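# Press the gauge pin on the yellow-magnet post

## Task

On the checking fixture, find the post that has a yellow magnet on it. Press that post's gauge pin fully in and keep it fully in for at least one second; afterwards the spring is allowed to push it back out. The other three pins must not be disturbed, and the magnet must stay where it is.

## Robot and tools

Robot: two UR20-type arms, left_arm and right_arm, each ending in a Robotiq 2F-85 two-finger gripper with a wrist camera (cam_left_wrist, cam_right_wrist, both 896x504). Calibrated base places in the scene frame: left_arm at (+0.060, +0.928, 0) m, right_arm at (-0.064, -0.817, 0) m, both with +z up.

Frames. Scene frame: origin at table-top height midway between the nominal bases, +z up, +x out over the table, left_arm on the +y side (image left/right does not follow arm names). Each arm reports end_effector_position (m), end_effector_quat_wxyz and velocities in its own base frame. Motion offsets are expressed along the axes of that arm's current Hand target. Gripper axes: fingers point along +z, they open and close along y, and a block about 10 cm out toward +x rotates with the gripper. end_effector_position is the point between closed pads; closed fingertips extend about 19 mm past it (6 mm when fully open).

The 18-number row. Every motion argument is one flat row of 18 numbers covering both arms, each in [-1, 1]: left dx, dy, dz, rx, ry, rz, left position, force_limit, speed, then the same nine for the right. dx..rz are an offset from the Hand target held when the action or move begins, not a pose; 1.0 equals 0.6 m for dx/dy/dz and 180 degrees for rx/ry/rz, with rx/ry/rz forming one rotation vector. Six zeros re-command the current Hand target. Gripper position is absolute: +1 fully open (85 mm), about -0.8 pads touching, -1 closes until blocked. force_limit and speed are scaled -1..+1 (speed about 20, 85, 150 mm/s at -1, 0, +1); both start at +1. Finger numbers are real commands even when 0, so resend the previous values to leave a gripper unchanged. For this job keeping the fingers closed (position about -0.8 to -1) gives a compact tip to push with.

execute_actions(actions, cameras): actions is a list of actions; each action is a list of up to 15 rows, each row one 1/30 s step, and the last row repeats to fill 15 steps (0.5 s). All rows in an action count from the same start pose. Repeating an offset in a new action moves further. An empty list just returns state and images.

move(target, speed, blend, stop_force, zero, blocking, cameras): straight-line path toward one 18-number row, or a list of up to 15 rows, all offsets counted from the same starting Hand targets. speed in m/s, 0.002 to 0.5 (default 0.25); rotation limited to twice that in rad/s. blend in m rounds corners in a list. stop_force in N (6 to 120, same for both arms) ends an arm's path when its wrist sensor feels that much push against the motion; then the gripper usually backs off slightly but still presses. Use it with a slow speed when approaching the pin; omit it when moving away from a contact. zero (default true) re-zeros moving arms first. blocking=false returns early but cannot combine with stop_force. The result adds a move: line: done, off_target, moving, held or fault, plus limits such as paced or held; done does not prove there was no touch.

wait(seconds 0..10) lets time pass holding the last command; useful for holding the pin in for a second. stop brakes a running move. zoom_image(camera, region [x0,y0,x1,y1] pixels, max 504x504) magnifies the latest image, handy for spotting the yellow magnet. zero_wrist_force(arm) re-zeros that sensor. read_manual gives licence text only. finished_scene(scene) ends the scene; state done honestly.

Results: joint positions, torques, velocities ("within noise" when still), Hand target (last commanded pose after clipping, base frame), Wrist force/torque along end-effector axes plus the peak since the last reading, Tool commands, gripper object_status (0 moving, 1 blocked opening, 2 blocked closing, 3 reached/closed) and position_measured in counts (3 open, 230 pads touching). Each step the controller limits the commanded pose to 150 mm and 16 degrees from the measured gripper; motion trails commands by about 0.2 s, and a gripper may rest short of its Hand target.

Cautions. The arms are stiff: aiming even slightly past a solid contact can trigger a fault stop (about 150 N on any part, or a joint load limit), freezing that arm 10 s. So push the pin just to its full depth, approach slowly, and do not ram the fixture. Avoid pushing wrong pins, touching or knocking the magnet, and any arm-to-arm contact. Keep paths away from an arm's own base, and don't leave arms stretched or pushing for long, since motors overheat (MOTOR HOT at 70 °C, brakes at 85 °C). Nothing may leave the table.

Each tool is called after "Call:" by a JSON object that holds its "fn" and its "kwargs".

## Session

Call:
{"fn": "execute_actions", "kwargs": {"actions": []}}

Scene clock: 0.00 s.
left_arm: end_effector_position=(+1.6020, +0.5513, +0.3701) position_measured=3 object_status=3 end_effector_quat_wxyz=(-0.049, +0.940, +0.190, +0.279) | right_arm: end_effector_position=(+0.4481, +0.4679, +0.3319) position_measured=3 object_status=3 end_effector_quat_wxyz=(-0.272, +0.502, +0.649, +0.503)
Joint positions: left_arm=[0.193 -0.686 0.985 -2.439 -1.472 -3.319] | right_arm=[4.007 -1.969 -2.772 1.193 2.076 2.519]
Joint velocities: within noise
Joint torques (N m): no reading
Motor temperatures (°C): left_arm=[24 35 26 39 34 34] | right_arm=[28 36 36 37 34 38]
Wrist force (N): no reading
Wrist torque (N m): no reading
Wrist force, peak (N): no reading
Hand target: left_arm +1.6020, +0.5513, +0.3701; -0.049, +0.940, +0.190, +0.279 | right_arm +0.4481, +0.4679, +0.3319; -0.272, +0.502, +0.649, +0.503
Tool commands: left_gripper/position=+1.0 left_gripper/force_limit=+1.0 left_gripper/speed=+1.0 right_gripper/position=+1.0 right_gripper/force_limit=+1.0 right_gripper/speed=+1.0
camera_calibration:
cam_left_wrist: T_world_to_cam=[[0.280293, -0.958412, -0.0536799, 0.116052], [-0.933418, -0.259082, -0.248208, 1.75325], [0.223978, 0.119677, -0.967218, 0.0591769], [0, 0, 0, 1]] pos_world=[1.59073, 0.558378, 0.498636]
cam_right_wrist: T_world_to_cam=[[0.956599, -0.136766, 0.25732, -0.433429], [0.120666, -0.61786, -0.776974, 0.502416], [0.265252, 0.774302, -0.574541, -0.162497], [0, 0, 0, 1]] pos_world=[0.397096, 0.376966, 0.408533]

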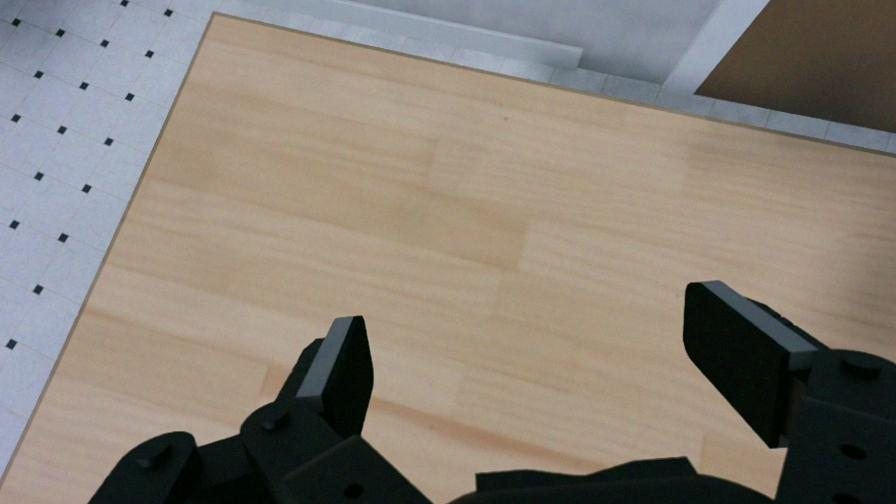

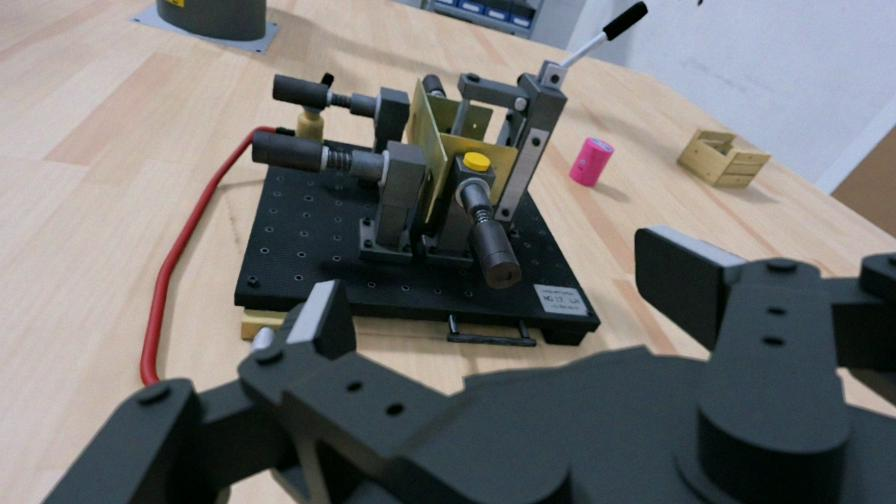

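Call:
{"fn": "zoom_image", "kwargs": {"camera": "cam_right_wrist", "region": [380, 60, 620, 360]}}

Scaled by 1.680 from the camera's 896x504 image, which has a finer 1280x720 frame.

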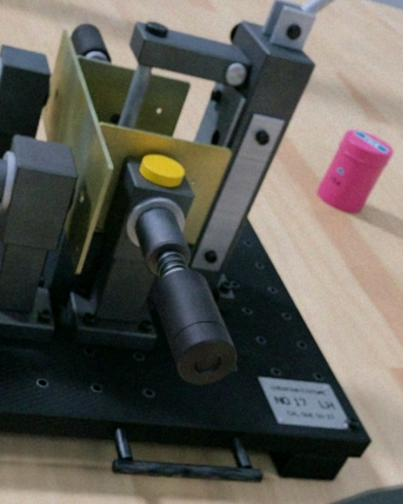

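Call:
{"fn": "move", "kwargs": {"target": [0,0,0,0,0,0,1,1,1,-0.23,0.09,0.26,0.0396,0.1239,0.1195,-1,-1,0], "cameras": ["cam_right_wrist"]}}

Scene clock: 2.57 s.
left_arm: end_effector_position=(+1.6020, +0.5513, +0.3701) position_measured=3 object_status=3 end_effector_quat_wxyz=(-0.049, +0.940, +0.190, +0.279) | right_arm: end_effector_position=(+0.5143, +0.5163, +0.2472) position_measured=232 object_status=3 end_effector_quat_wxyz=(-0.403, +0.501, +0.582, +0.497)
Joint positions: left_arm=[0.193 -0.686 0.985 -2.439 -1.472 -3.319] | right_arm=[3.877 -2.313 -2.572 1.484 2.36 2.778]
Joint velocities: within noise
Joint torques (N m): left_arm=[2.82 -280.73 -105.44 -11.36 1.3 0] | right_arm=[21.31 162.88 -18.9 1.73 -1.98 -8.51]
Motor temperatures (°C): left_arm=[24 35 26 39 34 34] | right_arm=[28 36 36 37 34 38]
Wrist force (N): left_arm=[0.1 0.0 -0.2] | right_arm=[-0.5 -1.0 -0.3]
Wrist torque (N m): left_arm=[-0.01 -0.02 0.00] | right_arm=[-0.40 0.25 -0.33]
Wrist force, peak (N): left_arm=[0.4 -0.4 -0.3] | right_arm=[-15.0 5.5 9.0]
Hand target: left_arm +1.6020, +0.5513, +0.3701; -0.049, +0.940, +0.190, +0.279 | right_arm +0.5143, +0.5163, +0.2473; -0.403, +0.501, +0.582, +0.497 (not the last commanded pose)
Off the commanded pose: left_arm 0.000 m, 0 deg | right_arm 0.097 m, 15 deg.
move: held (right_arm; a check stopped the path); limits=held
pose unreachable (right arm): on one or more control steps of this call, first in action 0 (counted from 0), this arm could not follow its commanded pose, so it was not sent that pose on those steps. It may still have moved: this result reports where it is.
cause: moving toward the commanded pose would bring two parts of the arm too close to each other (its gripper and another part of the arm, with joints 4 (wrist 1) to 6 (wrist 3) between them).
camera_calibration:
cam_right_wrist: T_world_to_cam=[[0.995018, -0.0963072, 0.0257642, -0.451756], [-0.0206058, -0.451527, -0.892019, 0.47377], [0.0975411, 0.887045, -0.451262, -0.268602], [0, 0, 0, 1]] pos_world=[0.485467, 0.408675, 0.313042]
Images, in order (width x height): cam_right_wrist 896x504.

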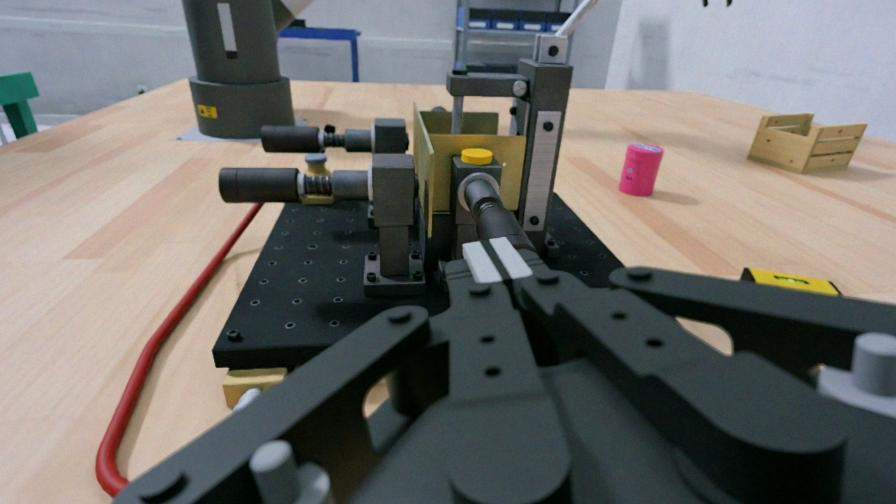

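Call:
{"fn": "move", "kwargs": {"target": [0,0,0,0,0,0,1,1,1,-0.128,0.0577,0.2165,0,0,0,-1,-1,0], "cameras": ["cam_right_wrist"]}}

Call:
{"fn": "zoom_image", "kwargs": {"camera": "cam_right_wrist", "region": [380, 120, 620, 330]}}

Scene clock: 4.90 s.
left_arm: end_effector_position=(+1.6020, +0.5513, +0.3701) position_measured=3 object_status=3 end_effector_quat_wxyz=(-0.049, +0.940, +0.190, +0.279) | right_arm: end_effector_position=(+0.5653, +0.6300, +0.1557) position_measured=232 object_status=3 end_effector_quat_wxyz=(-0.403, +0.501, +0.582, +0.497)
Joint positions: left_arm=[0.193 -0.686 0.985 -2.439 -1.472 -3.319] | right_arm=[3.96 -2.456 -2.404 1.478 2.28 2.806]
Joint velocities: within noise
Joint torques (N m): left_arm=[7.41 -280.31 -104.46 -11.59 1.73 0.09] | right_arm=[17.86 137.65 13.69 1.72 -4.18 5.86]
Motor temperatures (°C): left_arm=[24 35 26 39 34 34] | right_arm=[28 36 36 37 34 38]
Wrist force (N): left_arm=[0.0 -0.1 0.1] | right_arm=[-0.2 -1.5 -0.6]
Wrist torque (N m): left_arm=[-0.02 0.00 -0.01] | right_arm=[-0.41 0.31 -0.24]
Wrist force, peak (N): left_arm=[0.5 -0.2 -0.2] | right_arm=[0.7 -1.6 -3.0]
Hand target: left_arm +1.6020, +0.5513, +0.3701; -0.049, +0.940, +0.190, +0.279 | right_arm +0.5654, +0.6301, +0.1556; -0.403, +0.501, +0.582, +0.497
Off the commanded pose: left_arm 0.000 m, 0 deg | right_arm 0.000 m, 0 deg.
move: done
camera_calibration:
cam_right_wrist: T_world_to_cam=[[0.995016, -0.0963006, 0.025881, -0.48917], [-0.0205093, -0.451629, -0.89197, 0.444485], [0.0975858, 0.886993, -0.451353, -0.41571], [0, 0, 0, 1]] pos_world=[0.536415, 0.522367, 0.221496]
Images, in order (width x height): cam_right_wrist 896x504.

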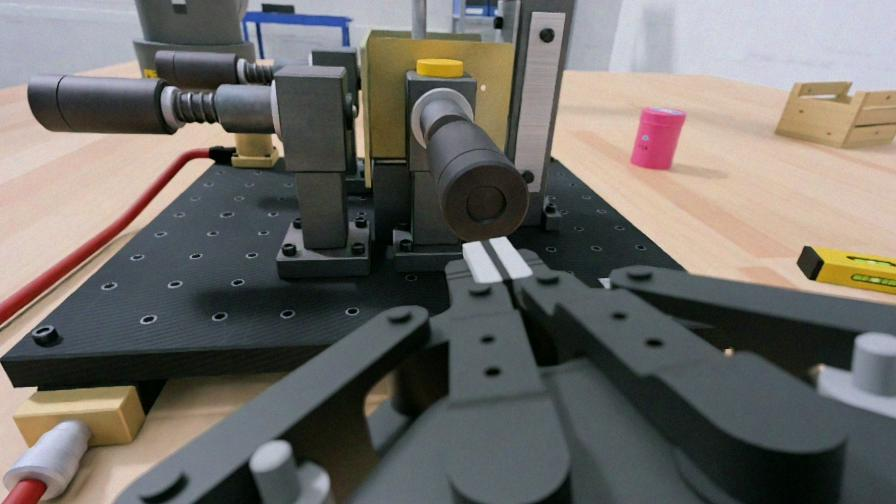

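Scaled by 2.100 from the camera's 896x504 image, which has a finer 1280x720 frame.

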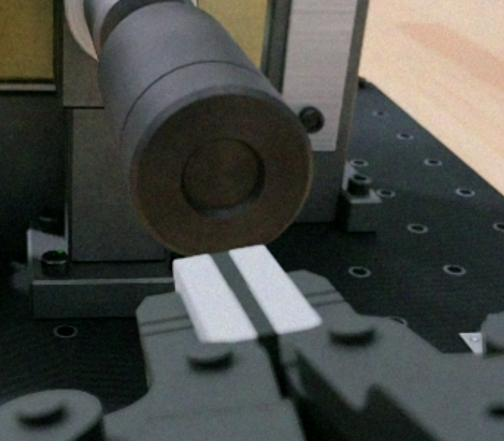

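Call:
{"fn": "move", "kwargs": {"target": [0,0,0,0,0,0,1,1,1,0.011,0.0092,0.0403,0,0,0,-1,-1,0], "cameras": []}}

Call:
{"fn": "move", "kwargs": {"target": [0,0,0,0,0,0,1,1,1,0.0183,0.0004,0.0982,0,0,0,-1,-1,0], "speed": 0.012, "stop_force": 60, "cameras": ["cam_right_wrist"]}}

Scene clock: 6.27 s.
left_arm: end_effector_position=(+1.6020, +0.5513, +0.3701) position_measured=3 object_status=3 end_effector_quat_wxyz=(-0.049, +0.940, +0.190, +0.279) | right_arm: end_effector_position=(+0.5703, +0.6549, +0.1585) position_measured=232 object_status=3 end_effector_quat_wxyz=(-0.403, +0.501, +0.582, +0.497)
Joint positions: left_arm=[0.193 -0.686 0.985 -2.439 -1.472 -3.319] | right_arm=[3.981 -2.447 -2.381 1.451 2.259 2.812]
Joint velocities: within noise
Joint torques (N m): left_arm=[5.47 -281.36 -110.16 -11.26 2.66 0.39] | right_arm=[19.02 194.04 12.11 1.21 -3.54 5.41]
Motor temperatures (°C): left_arm=[24 35 26 39 34 34] | right_arm=[28 36 36 37 34 38]
Wrist force (N): left_arm=[0.0 0.0 -0.2] | right_arm=[-0.1 -1.3 -0.7]
Wrist torque (N m): left_arm=[0.00 0.00 -0.01] | right_arm=[-0.29 0.28 -0.21]
Wrist force, peak (N): left_arm=[0.5 -0.2 -0.3] | right_arm=[-0.5 -1.6 -1.6]
Hand target: left_arm +1.6020, +0.5513, +0.3701; -0.049, +0.940, +0.190, +0.279 | right_arm +0.5704, +0.6551, +0.1586; -0.403, +0.501, +0.582, +0.497
Off the commanded pose: left_arm 0.000 m, 0 deg | right_arm 0.000 m, 0 deg.
move: done
No camera images: "cameras" was empty.

Scene clock: 9.53 s.
left_arm: end_effector_position=(+1.6020, +0.5513, +0.3701) position_measured=3 object_status=3 end_effector_quat_wxyz=(-0.049, +0.940, +0.190, +0.279) | right_arm: end_effector_position=(+0.5704, +0.6813, +0.1586) position_measured=232 object_status=3 end_effector_quat_wxyz=(-0.403, +0.501, +0.582, +0.497)
Joint positions: left_arm=[0.193 -0.686 0.985 -2.439 -1.472 -3.319] | right_arm=[4.009 -2.445 -2.361 1.434 2.232 2.821]
Joint velocities: within noise
Joint torques (N m): left_arm=[2.62 -276.84 -111.18 -11.34 3.31 1.23] | right_arm=[17.64 164.55 28.55 4.55 4.29 -6.87]
Motor temperatures (°C): left_arm=[24 35 26 39 34 34] | right_arm=[28 36 36 37 34 38]
Wrist force (N): left_arm=[0.0 -0.1 -0.1] | right_arm=[-12.2 -10.2 -74.0]
Wrist torque (N m): left_arm=[-0.02 0.01 0.00] | right_arm=[-0.01 0.62 -0.27]
Wrist force, peak (N): left_arm=[0.1 0.5 -0.3] | right_arm=[-20.3 -9.9 -126.1]
Hand target: left_arm +1.6020, +0.5513, +0.3701; -0.049, +0.940, +0.190, +0.279 | right_arm +0.5704, +0.6813, +0.1586; -0.403, +0.501, +0.582, +0.497 (not the last commanded pose)
Off the commanded pose: left_arm 0.000 m, 0 deg | right_arm 0.034 m, 0 deg.
move: contact (right_arm)
camera_calibration:
cam_right_wrist: T_world_to_cam=[[0.995017, -0.0962815, 0.0258867, -0.489373], [-0.0204916, -0.451594, -0.891988, 0.470375], [0.0975722, 0.887013, -0.451317, -0.460405], [0, 0, 0, 1]] pos_world=[0.541496, 0.573686, 0.224449]
Images, in order (width x height): cam_right_wrist 896x504.

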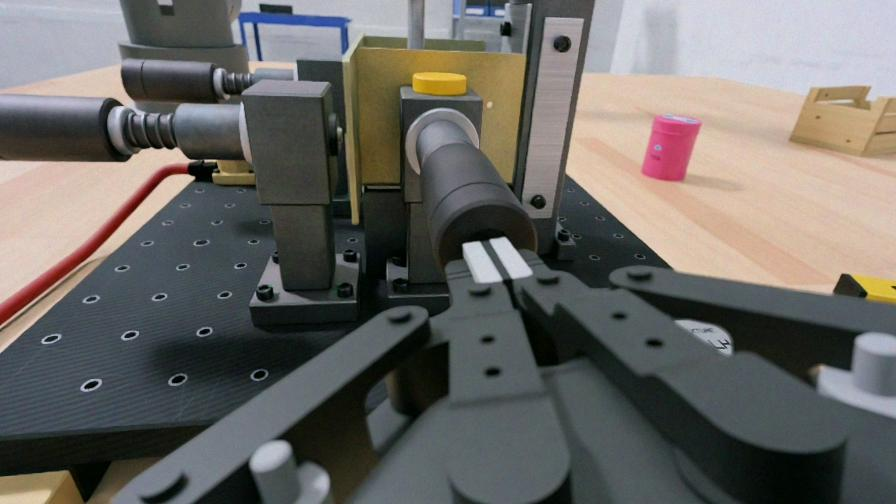

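Call:
{"fn": "wait", "kwargs": {"seconds": 1.3, "cameras": ["cam_right_wrist"]}}

Call:
{"fn": "zoom_image", "kwargs": {"camera": "cam_right_wrist", "region": [380, 60, 560, 280]}}

Scene clock: 11.03 s.
left_arm: end_effector_position=(+1.6020, +0.5513, +0.3701) position_measured=3 object_status=3 end_effector_quat_wxyz=(-0.049, +0.940, +0.190, +0.279) | right_arm: end_effector_position=(+0.5704, +0.6813, +0.1586) position_measured=232 object_status=3 end_effector_quat_wxyz=(-0.403, +0.501, +0.582, +0.497)
Joint positions: left_arm=[0.193 -0.686 0.985 -2.439 -1.472 -3.319] | right_arm=[4.009 -2.445 -2.361 1.434 2.232 2.821]
Joint velocities: within noise
Joint torques (N m): left_arm=[5.52 -282.32 -112.4 -11.34 4.13 1.49] | right_arm=[19.69 159.35 28.71 4.74 3.66 -6.6]
Motor temperatures (°C): left_arm=[24 35 26 39 34 34] | right_arm=[28 36 36 37 34 38]
Wrist force (N): left_arm=[0.4 -0.1 0.3] | right_arm=[-11.1 -9.7 -70.4]
Wrist torque (N m): left_arm=[-0.03 -0.06 0.00] | right_arm=[0.04 0.61 -0.27]
Wrist force, peak (N): left_arm=[0.4 -0.2 -0.3] | right_arm=[-12.2 -9.8 -74.0]
Hand target: left_arm +1.6020, +0.5513, +0.3701; -0.049, +0.940, +0.190, +0.279 | right_arm +0.5704, +0.6813, +0.1586; -0.403, +0.501, +0.582, +0.497 (not the last commanded pose)
Tool commands: left_gripper/position=+1.0 left_gripper/force_limit=+1.0 left_gripper/speed=+1.0 right_gripper/position=-1.0 right_gripper/force_limit=-1.0 right_gripper/speed=+0.0
Off the commanded pose: left_arm 0.000 m, 0 deg | right_arm 0.034 m, 0 deg.
wait: 1.30 s; at rest from the start
camera_calibration:
cam_right_wrist: T_world_to_cam=[[0.995016, -0.096292, 0.0258857, -0.489367], [-0.0204998, -0.451617, -0.891976, 0.470363], [0.0975807, 0.887001, -0.45134, -0.460391], [0, 0, 0, 1]] pos_world=[0.541496, 0.573669, 0.224428]
Images, in order (width x height): cam_right_wrist 896x504.

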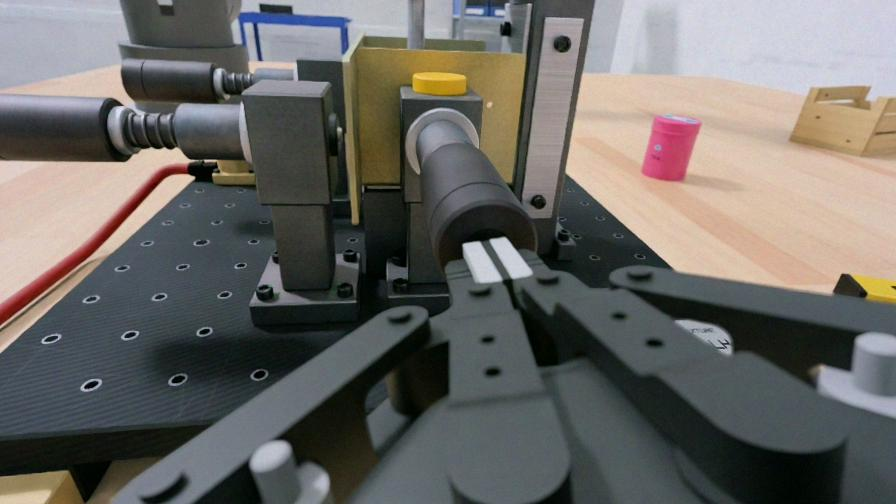

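Scaled by 2.291 from the camera's 896x504 image, which has a finer 1280x720 frame.

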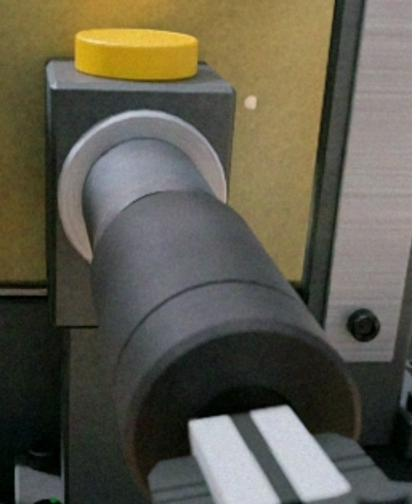

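Call:
{"fn": "move", "kwargs": {"target": [0,0,0,0,0,0,1,1,1,-0.015,-0.0003,-0.08,0,0,0,-1,-1,0], "speed": 0.06, "cameras": ["cam_right_wrist"]}}

Scene clock: 12.43 s.
left_arm: end_effector_position=(+1.6020, +0.5513, +0.3701) position_measured=3 object_status=3 end_effector_quat_wxyz=(-0.049, +0.940, +0.190, +0.279) | right_arm: end_effector_position=(+0.5703, +0.6326, +0.1585) position_measured=232 object_status=3 end_effector_quat_wxyz=(-0.403, +0.501, +0.582, +0.497)
Joint positions: left_arm=[0.193 -0.686 0.985 -2.439 -1.472 -3.319] | right_arm=[3.956 -2.449 -2.397 1.465 2.283 2.805]
Joint velocities: within noise
Joint torques (N m): left_arm=[5.28 -287.22 -114.12 -10.96 4.36 2.71] | right_arm=[-12.34 142.15 -19.89 11.96 5.96 -7.63]
Motor temperatures (°C): left_arm=[24 35 26 39 34 34] | right_arm=[28 36 36 37 34 38]
Wrist force (N): left_arm=[0.2 0.1 -0.2] | right_arm=[-0.4 -1.3 -0.8]
Wrist torque (N m): left_arm=[0.02 -0.04 0.00] | right_arm=[-0.33 0.36 -0.23]
Wrist force, peak (N): left_arm=[0.2 -0.5 -0.2] | right_arm=[-11.4 -9.7 -70.7]
Hand target: left_arm +1.6020, +0.5513, +0.3701; -0.049, +0.940, +0.190, +0.279 | right_arm +0.5703, +0.6325, +0.1585; -0.403, +0.501, +0.582, +0.497
Off the commanded pose: left_arm 0.000 m, 0 deg | right_arm 0.000 m, 0 deg.
move: done
camera_calibration:
cam_right_wrist: T_world_to_cam=[[0.995015, -0.096304, 0.0258855, -0.49402], [-0.0205057, -0.451619, -0.891975, 0.448301], [0.0975911, 0.886998, -0.451343, -0.417292], [0, 0, 0, 1]] pos_world=[0.541475, 0.525022, 0.22432]
Images, in order (width x height): cam_right_wrist 896x504.

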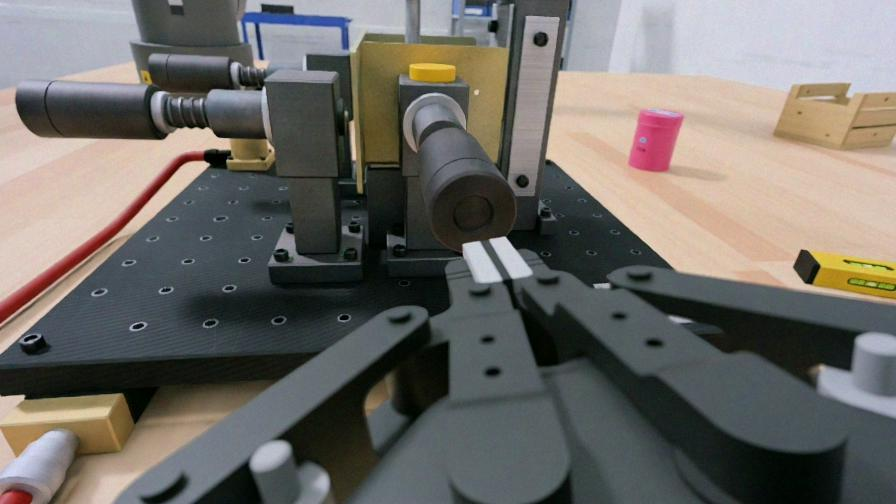

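Call:
{"fn": "move", "kwargs": {"target": [0,0,0,0,0,0,1,1,1,0.0119,0.0003,0.0638,0,0,0,-1,-1,0], "speed": 0.03, "stop_force": 12, "cameras": []}}

Call:
{"fn": "move", "kwargs": {"target": [0,0,0,0,0,0,1,1,1,0.011,0.0002,0.0589,0,0,0,-1,-1,0], "speed": 0.008, "stop_force": 30, "zero": false, "cameras": []}}

Call:
{"fn": "move", "kwargs": {"target": [0,0,0,0,0,0,1,1,1,0.011,0.0002,0.0589,0,0,0,-1,-1,0], "speed": 0.005, "stop_force": 90, "zero": false, "cameras": ["cam_right_wrist"]}}

Scene clock: 15.13 s.
left_arm: end_effector_position=(+1.6020, +0.5513, +0.3701) position_measured=3 object_status=3 end_effector_quat_wxyz=(-0.049, +0.940, +0.190, +0.279) | right_arm: end_effector_position=(+0.5704, +0.6714, +0.1586) position_measured=232 object_status=3 end_effector_quat_wxyz=(-0.403, +0.501, +0.582, +0.497)
Joint positions: left_arm=[0.193 -0.686 0.985 -2.439 -1.472 -3.319] | right_arm=[3.999 -2.445 -2.368 1.44 2.242 2.818]
Joint velocities: within noise
Joint torques (N m): left_arm=[5.23 -284.76 -116.37 -11.26 5.41 1.91] | right_arm=[26.56 186.93 16.77 0.55 -3.79 6.05]
Motor temperatures (°C): left_arm=[24 35 26 39 34 34] | right_arm=[28 36 36 37 34 38]
Wrist force (N): left_arm=[0.0 -0.1 -0.1] | right_arm=[-1.5 -4.2 -10.6]
Wrist torque (N m): left_arm=[-0.02 0.00 0.00] | right_arm=[-0.13 0.31 -0.22]
Wrist force, peak (N): left_arm=[0.2 -0.3 -0.3] | right_arm=[-1.5 -4.4 -11.1]
Hand target: left_arm +1.6020, +0.5513, +0.3701; -0.049, +0.940, +0.190, +0.279 | right_arm +0.5704, +0.6714, +0.1586; -0.403, +0.501, +0.582, +0.497
Off the commanded pose: left_arm 0.000 m, 0 deg | right_arm 0.000 m, 0 deg.
move: done
No camera images: "cameras" was empty.

Scene clock: 17.53 s.
left_arm: end_effector_position=(+1.6020, +0.5513, +0.3701) position_measured=3 object_status=3 end_effector_quat_wxyz=(-0.049, +0.940, +0.190, +0.279) | right_arm: end_effector_position=(+0.5704, +0.6811, +0.1586) position_measured=232 object_status=3 end_effector_quat_wxyz=(-0.403, +0.501, +0.582, +0.497)
Joint positions: left_arm=[0.193 -0.686 0.985 -2.439 -1.472 -3.319] | right_arm=[4.009 -2.445 -2.361 1.434 2.232 2.821]
Joint velocities: within noise
Joint torques (N m): left_arm=[7.07 -290.38 -118.86 -10.87 5.68 2.05] | right_arm=[-5.31 174.48 9.64 7.38 3.77 -5.72]
Motor temperatures (°C): left_arm=[24 35 26 39 34 34] | right_arm=[28 35 36 37 34 38]
Wrist force (N): left_arm=[0.1 -0.2 -0.1] | right_arm=[-4.9 -8.3 -34.3]
Wrist torque (N m): left_arm=[-0.04 -0.02 -0.01] | right_arm=[-0.04 0.46 -0.26]
Wrist force, peak (N): left_arm=[0.5 0.1 -0.2] | right_arm=[-11.3 -7.7 -67.0]
Hand target: left_arm +1.6020, +0.5513, +0.3701; -0.049, +0.940, +0.190, +0.279 | right_arm +0.5704, +0.6811, +0.1586; -0.403, +0.501, +0.582, +0.497 (not the last commanded pose)
Off the commanded pose: left_arm 0.000 m, 0 deg | right_arm 0.026 m, 0 deg.
move: contact (right_arm)
No camera images: "cameras" was empty.

Scene clock: 18.70 s.
left_arm: end_effector_position=(+1.6020, +0.5513, +0.3701) position_measured=3 object_status=3 end_effector_quat_wxyz=(-0.049, +0.940, +0.190, +0.279) | right_arm: end_effector_position=(+0.5704, +0.6814, +0.1586) position_measured=232 object_status=3 end_effector_quat_wxyz=(-0.403, +0.501, +0.582, +0.497)
Joint positions: left_arm=[0.193 -0.686 0.985 -2.439 -1.472 -3.319] | right_arm=[4.009 -2.445 -2.361 1.434 2.232 2.821]
Joint velocities: within noise
Joint torques (N m): left_arm=[4.78 -286.26 -118.1 -10.77 4.95 2.12] | right_arm=[32.2 184.65 38.26 1.78 4.57 1.25]
Motor temperatures (°C): left_arm=[24 35 26 39 34 34] | right_arm=[28 35 36 37 34 38]
Wrist force (N): left_arm=[0.1 -0.2 -0.3] | right_arm=[-13.4 -8.7 -97.5]
Wrist torque (N m): left_arm=[-0.03 -0.02 0.00] | right_arm=[0.03 0.79 -0.26]
Wrist force, peak (N): left_arm=[-0.2 0.5 0.0] | right_arm=[-14.7 -9.5 -112.9]
Hand target: left_arm +1.6020, +0.5513, +0.3701; -0.049, +0.940, +0.190, +0.279 | right_arm +0.5704, +0.6814, +0.1586; -0.403, +0.501, +0.582, +0.497 (not the last commanded pose)
Off the commanded pose: left_arm 0.000 m, 0 deg | right_arm 0.036 m, 0 deg.
move: contact (right_arm)
camera_calibration:
cam_right_wrist: T_world_to_cam=[[0.995014, -0.0962982, 0.025957, -0.489355], [-0.0204427, -0.451653, -0.891959, 0.470364], [0.0976177, 0.886982, -0.45137, -0.460537], [0, 0, 0, 1]] pos_world=[0.541487, 0.573805, 0.224376]
Images, in order (width x height): cam_right_wrist 896x504.

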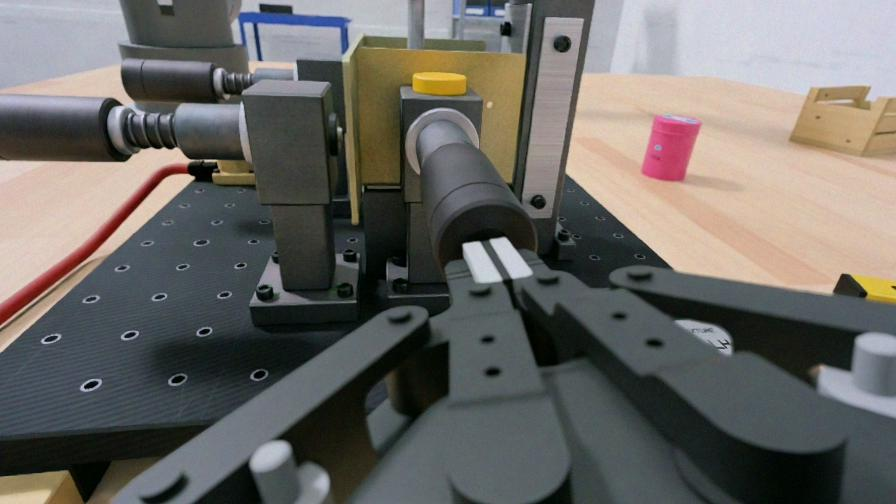

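Call:
{"fn": "wait", "kwargs": {"seconds": 1.2, "cameras": []}}

Call:
{"fn": "move", "kwargs": {"target": [0,0,0,0,0,0,1,1,1,-0.0128,-0.0003,-0.0688,0,0,0,-1,-1,0], "speed": 0.06, "cameras": []}}

Call:
{"fn": "finished_scene", "kwargs": {"scene": 2, "done": true}}

Scene clock: 20.37 s.
left_arm: end_effector_position=(+1.6020, +0.5513, +0.3701) position_measured=3 object_status=3 end_effector_quat_wxyz=(-0.049, +0.940, +0.190, +0.279) | right_arm: end_effector_position=(+0.5704, +0.6814, +0.1586) position_measured=232 object_status=3 end_effector_quat_wxyz=(-0.403, +0.501, +0.582, +0.497)
Joint positions: left_arm=[0.193 -0.686 0.985 -2.439 -1.472 -3.319] | right_arm=[4.009 -2.445 -2.361 1.434 2.232 2.821]
Joint velocities: within noise
Joint torques (N m): left_arm=[11.01 -283.59 -120.97 -11.22 5.6 2.16] | right_arm=[31.47 180.25 38.61 2.57 5.28 -2.5]
Motor temperatures (°C): left_arm=[24 35 26 39 34 34] | right_arm=[28 35 36 37 34 38]
Wrist force (N): left_arm=[0.0 -0.2 0.0] | right_arm=[-12.3 -8.2 -94.1]
Wrist torque (N m): left_arm=[-0.04 0.01 0.00] | right_arm=[0.00 0.74 -0.26]
Wrist force, peak (N): left_arm=[0.3 -0.2 0.1] | right_arm=[-13.2 -8.7 -97.1]
Hand target: left_arm +1.6020, +0.5513, +0.3701; -0.049, +0.940, +0.190, +0.279 | right_arm +0.5704, +0.6814, +0.1586; -0.403, +0.501, +0.582, +0.497 (not the last commanded pose)
Tool commands: left_gripper/position=+1.0 left_gripper/force_limit=+1.0 left_gripper/speed=+1.0 right_gripper/position=-1.0 right_gripper/force_limit=-1.0 right_gripper/speed=+0.0
Off the commanded pose: left_arm 0.000 m, 0 deg | right_arm 0.036 m, 0 deg.
wait: 1.20 s; at rest from the start
No camera images: "cameras" was empty.

Scene clock: 21.43 s.
left_arm: end_effector_position=(+1.6020, +0.5513, +0.3701) position_measured=3 object_status=3 end_effector_quat_wxyz=(-0.049, +0.940, +0.190, +0.279) | right_arm: end_effector_position=(+0.5703, +0.6396, +0.1585) position_measured=232 object_status=3 end_effector_quat_wxyz=(-0.403, +0.501, +0.582, +0.497)
Joint positions: left_arm=[0.193 -0.686 0.985 -2.439 -1.472 -3.319] | right_arm=[3.964 -2.449 -2.392 1.461 2.275 2.807]
Joint velocities: within noise
Joint torques (N m): left_arm=[10.91 -285.85 -118.22 -10.74 5.54 2.61] | right_arm=[-23.17 142.73 -20.34 11.98 4.87 -7.37]
Motor temperatures (°C): left_arm=[24 35 26 38 34 34] | right_arm=[28 35 36 37 34 38]
Wrist force (N): left_arm=[0.2 0.0 -0.1] | right_arm=[-0.1 -1.3 -0.7]
Wrist torque (N m): left_arm=[0.00 -0.03 -0.01] | right_arm=[-0.31 0.30 -0.22]
Wrist force, peak (N): left_arm=[-0.1 -0.6 0.1] | right_arm=[-12.5 -7.9 -93.0]
Hand target: left_arm +1.6020, +0.5513, +0.3701; -0.049, +0.940, +0.190, +0.279 | right_arm +0.5703, +0.6394, +0.1585; -0.403, +0.501, +0.582, +0.497
Off the commanded pose: left_arm 0.000 m, 0 deg | right_arm 0.000 m, 0 deg.
move: done
No camera images: "cameras" was empty.

The scene is finished: the task was done.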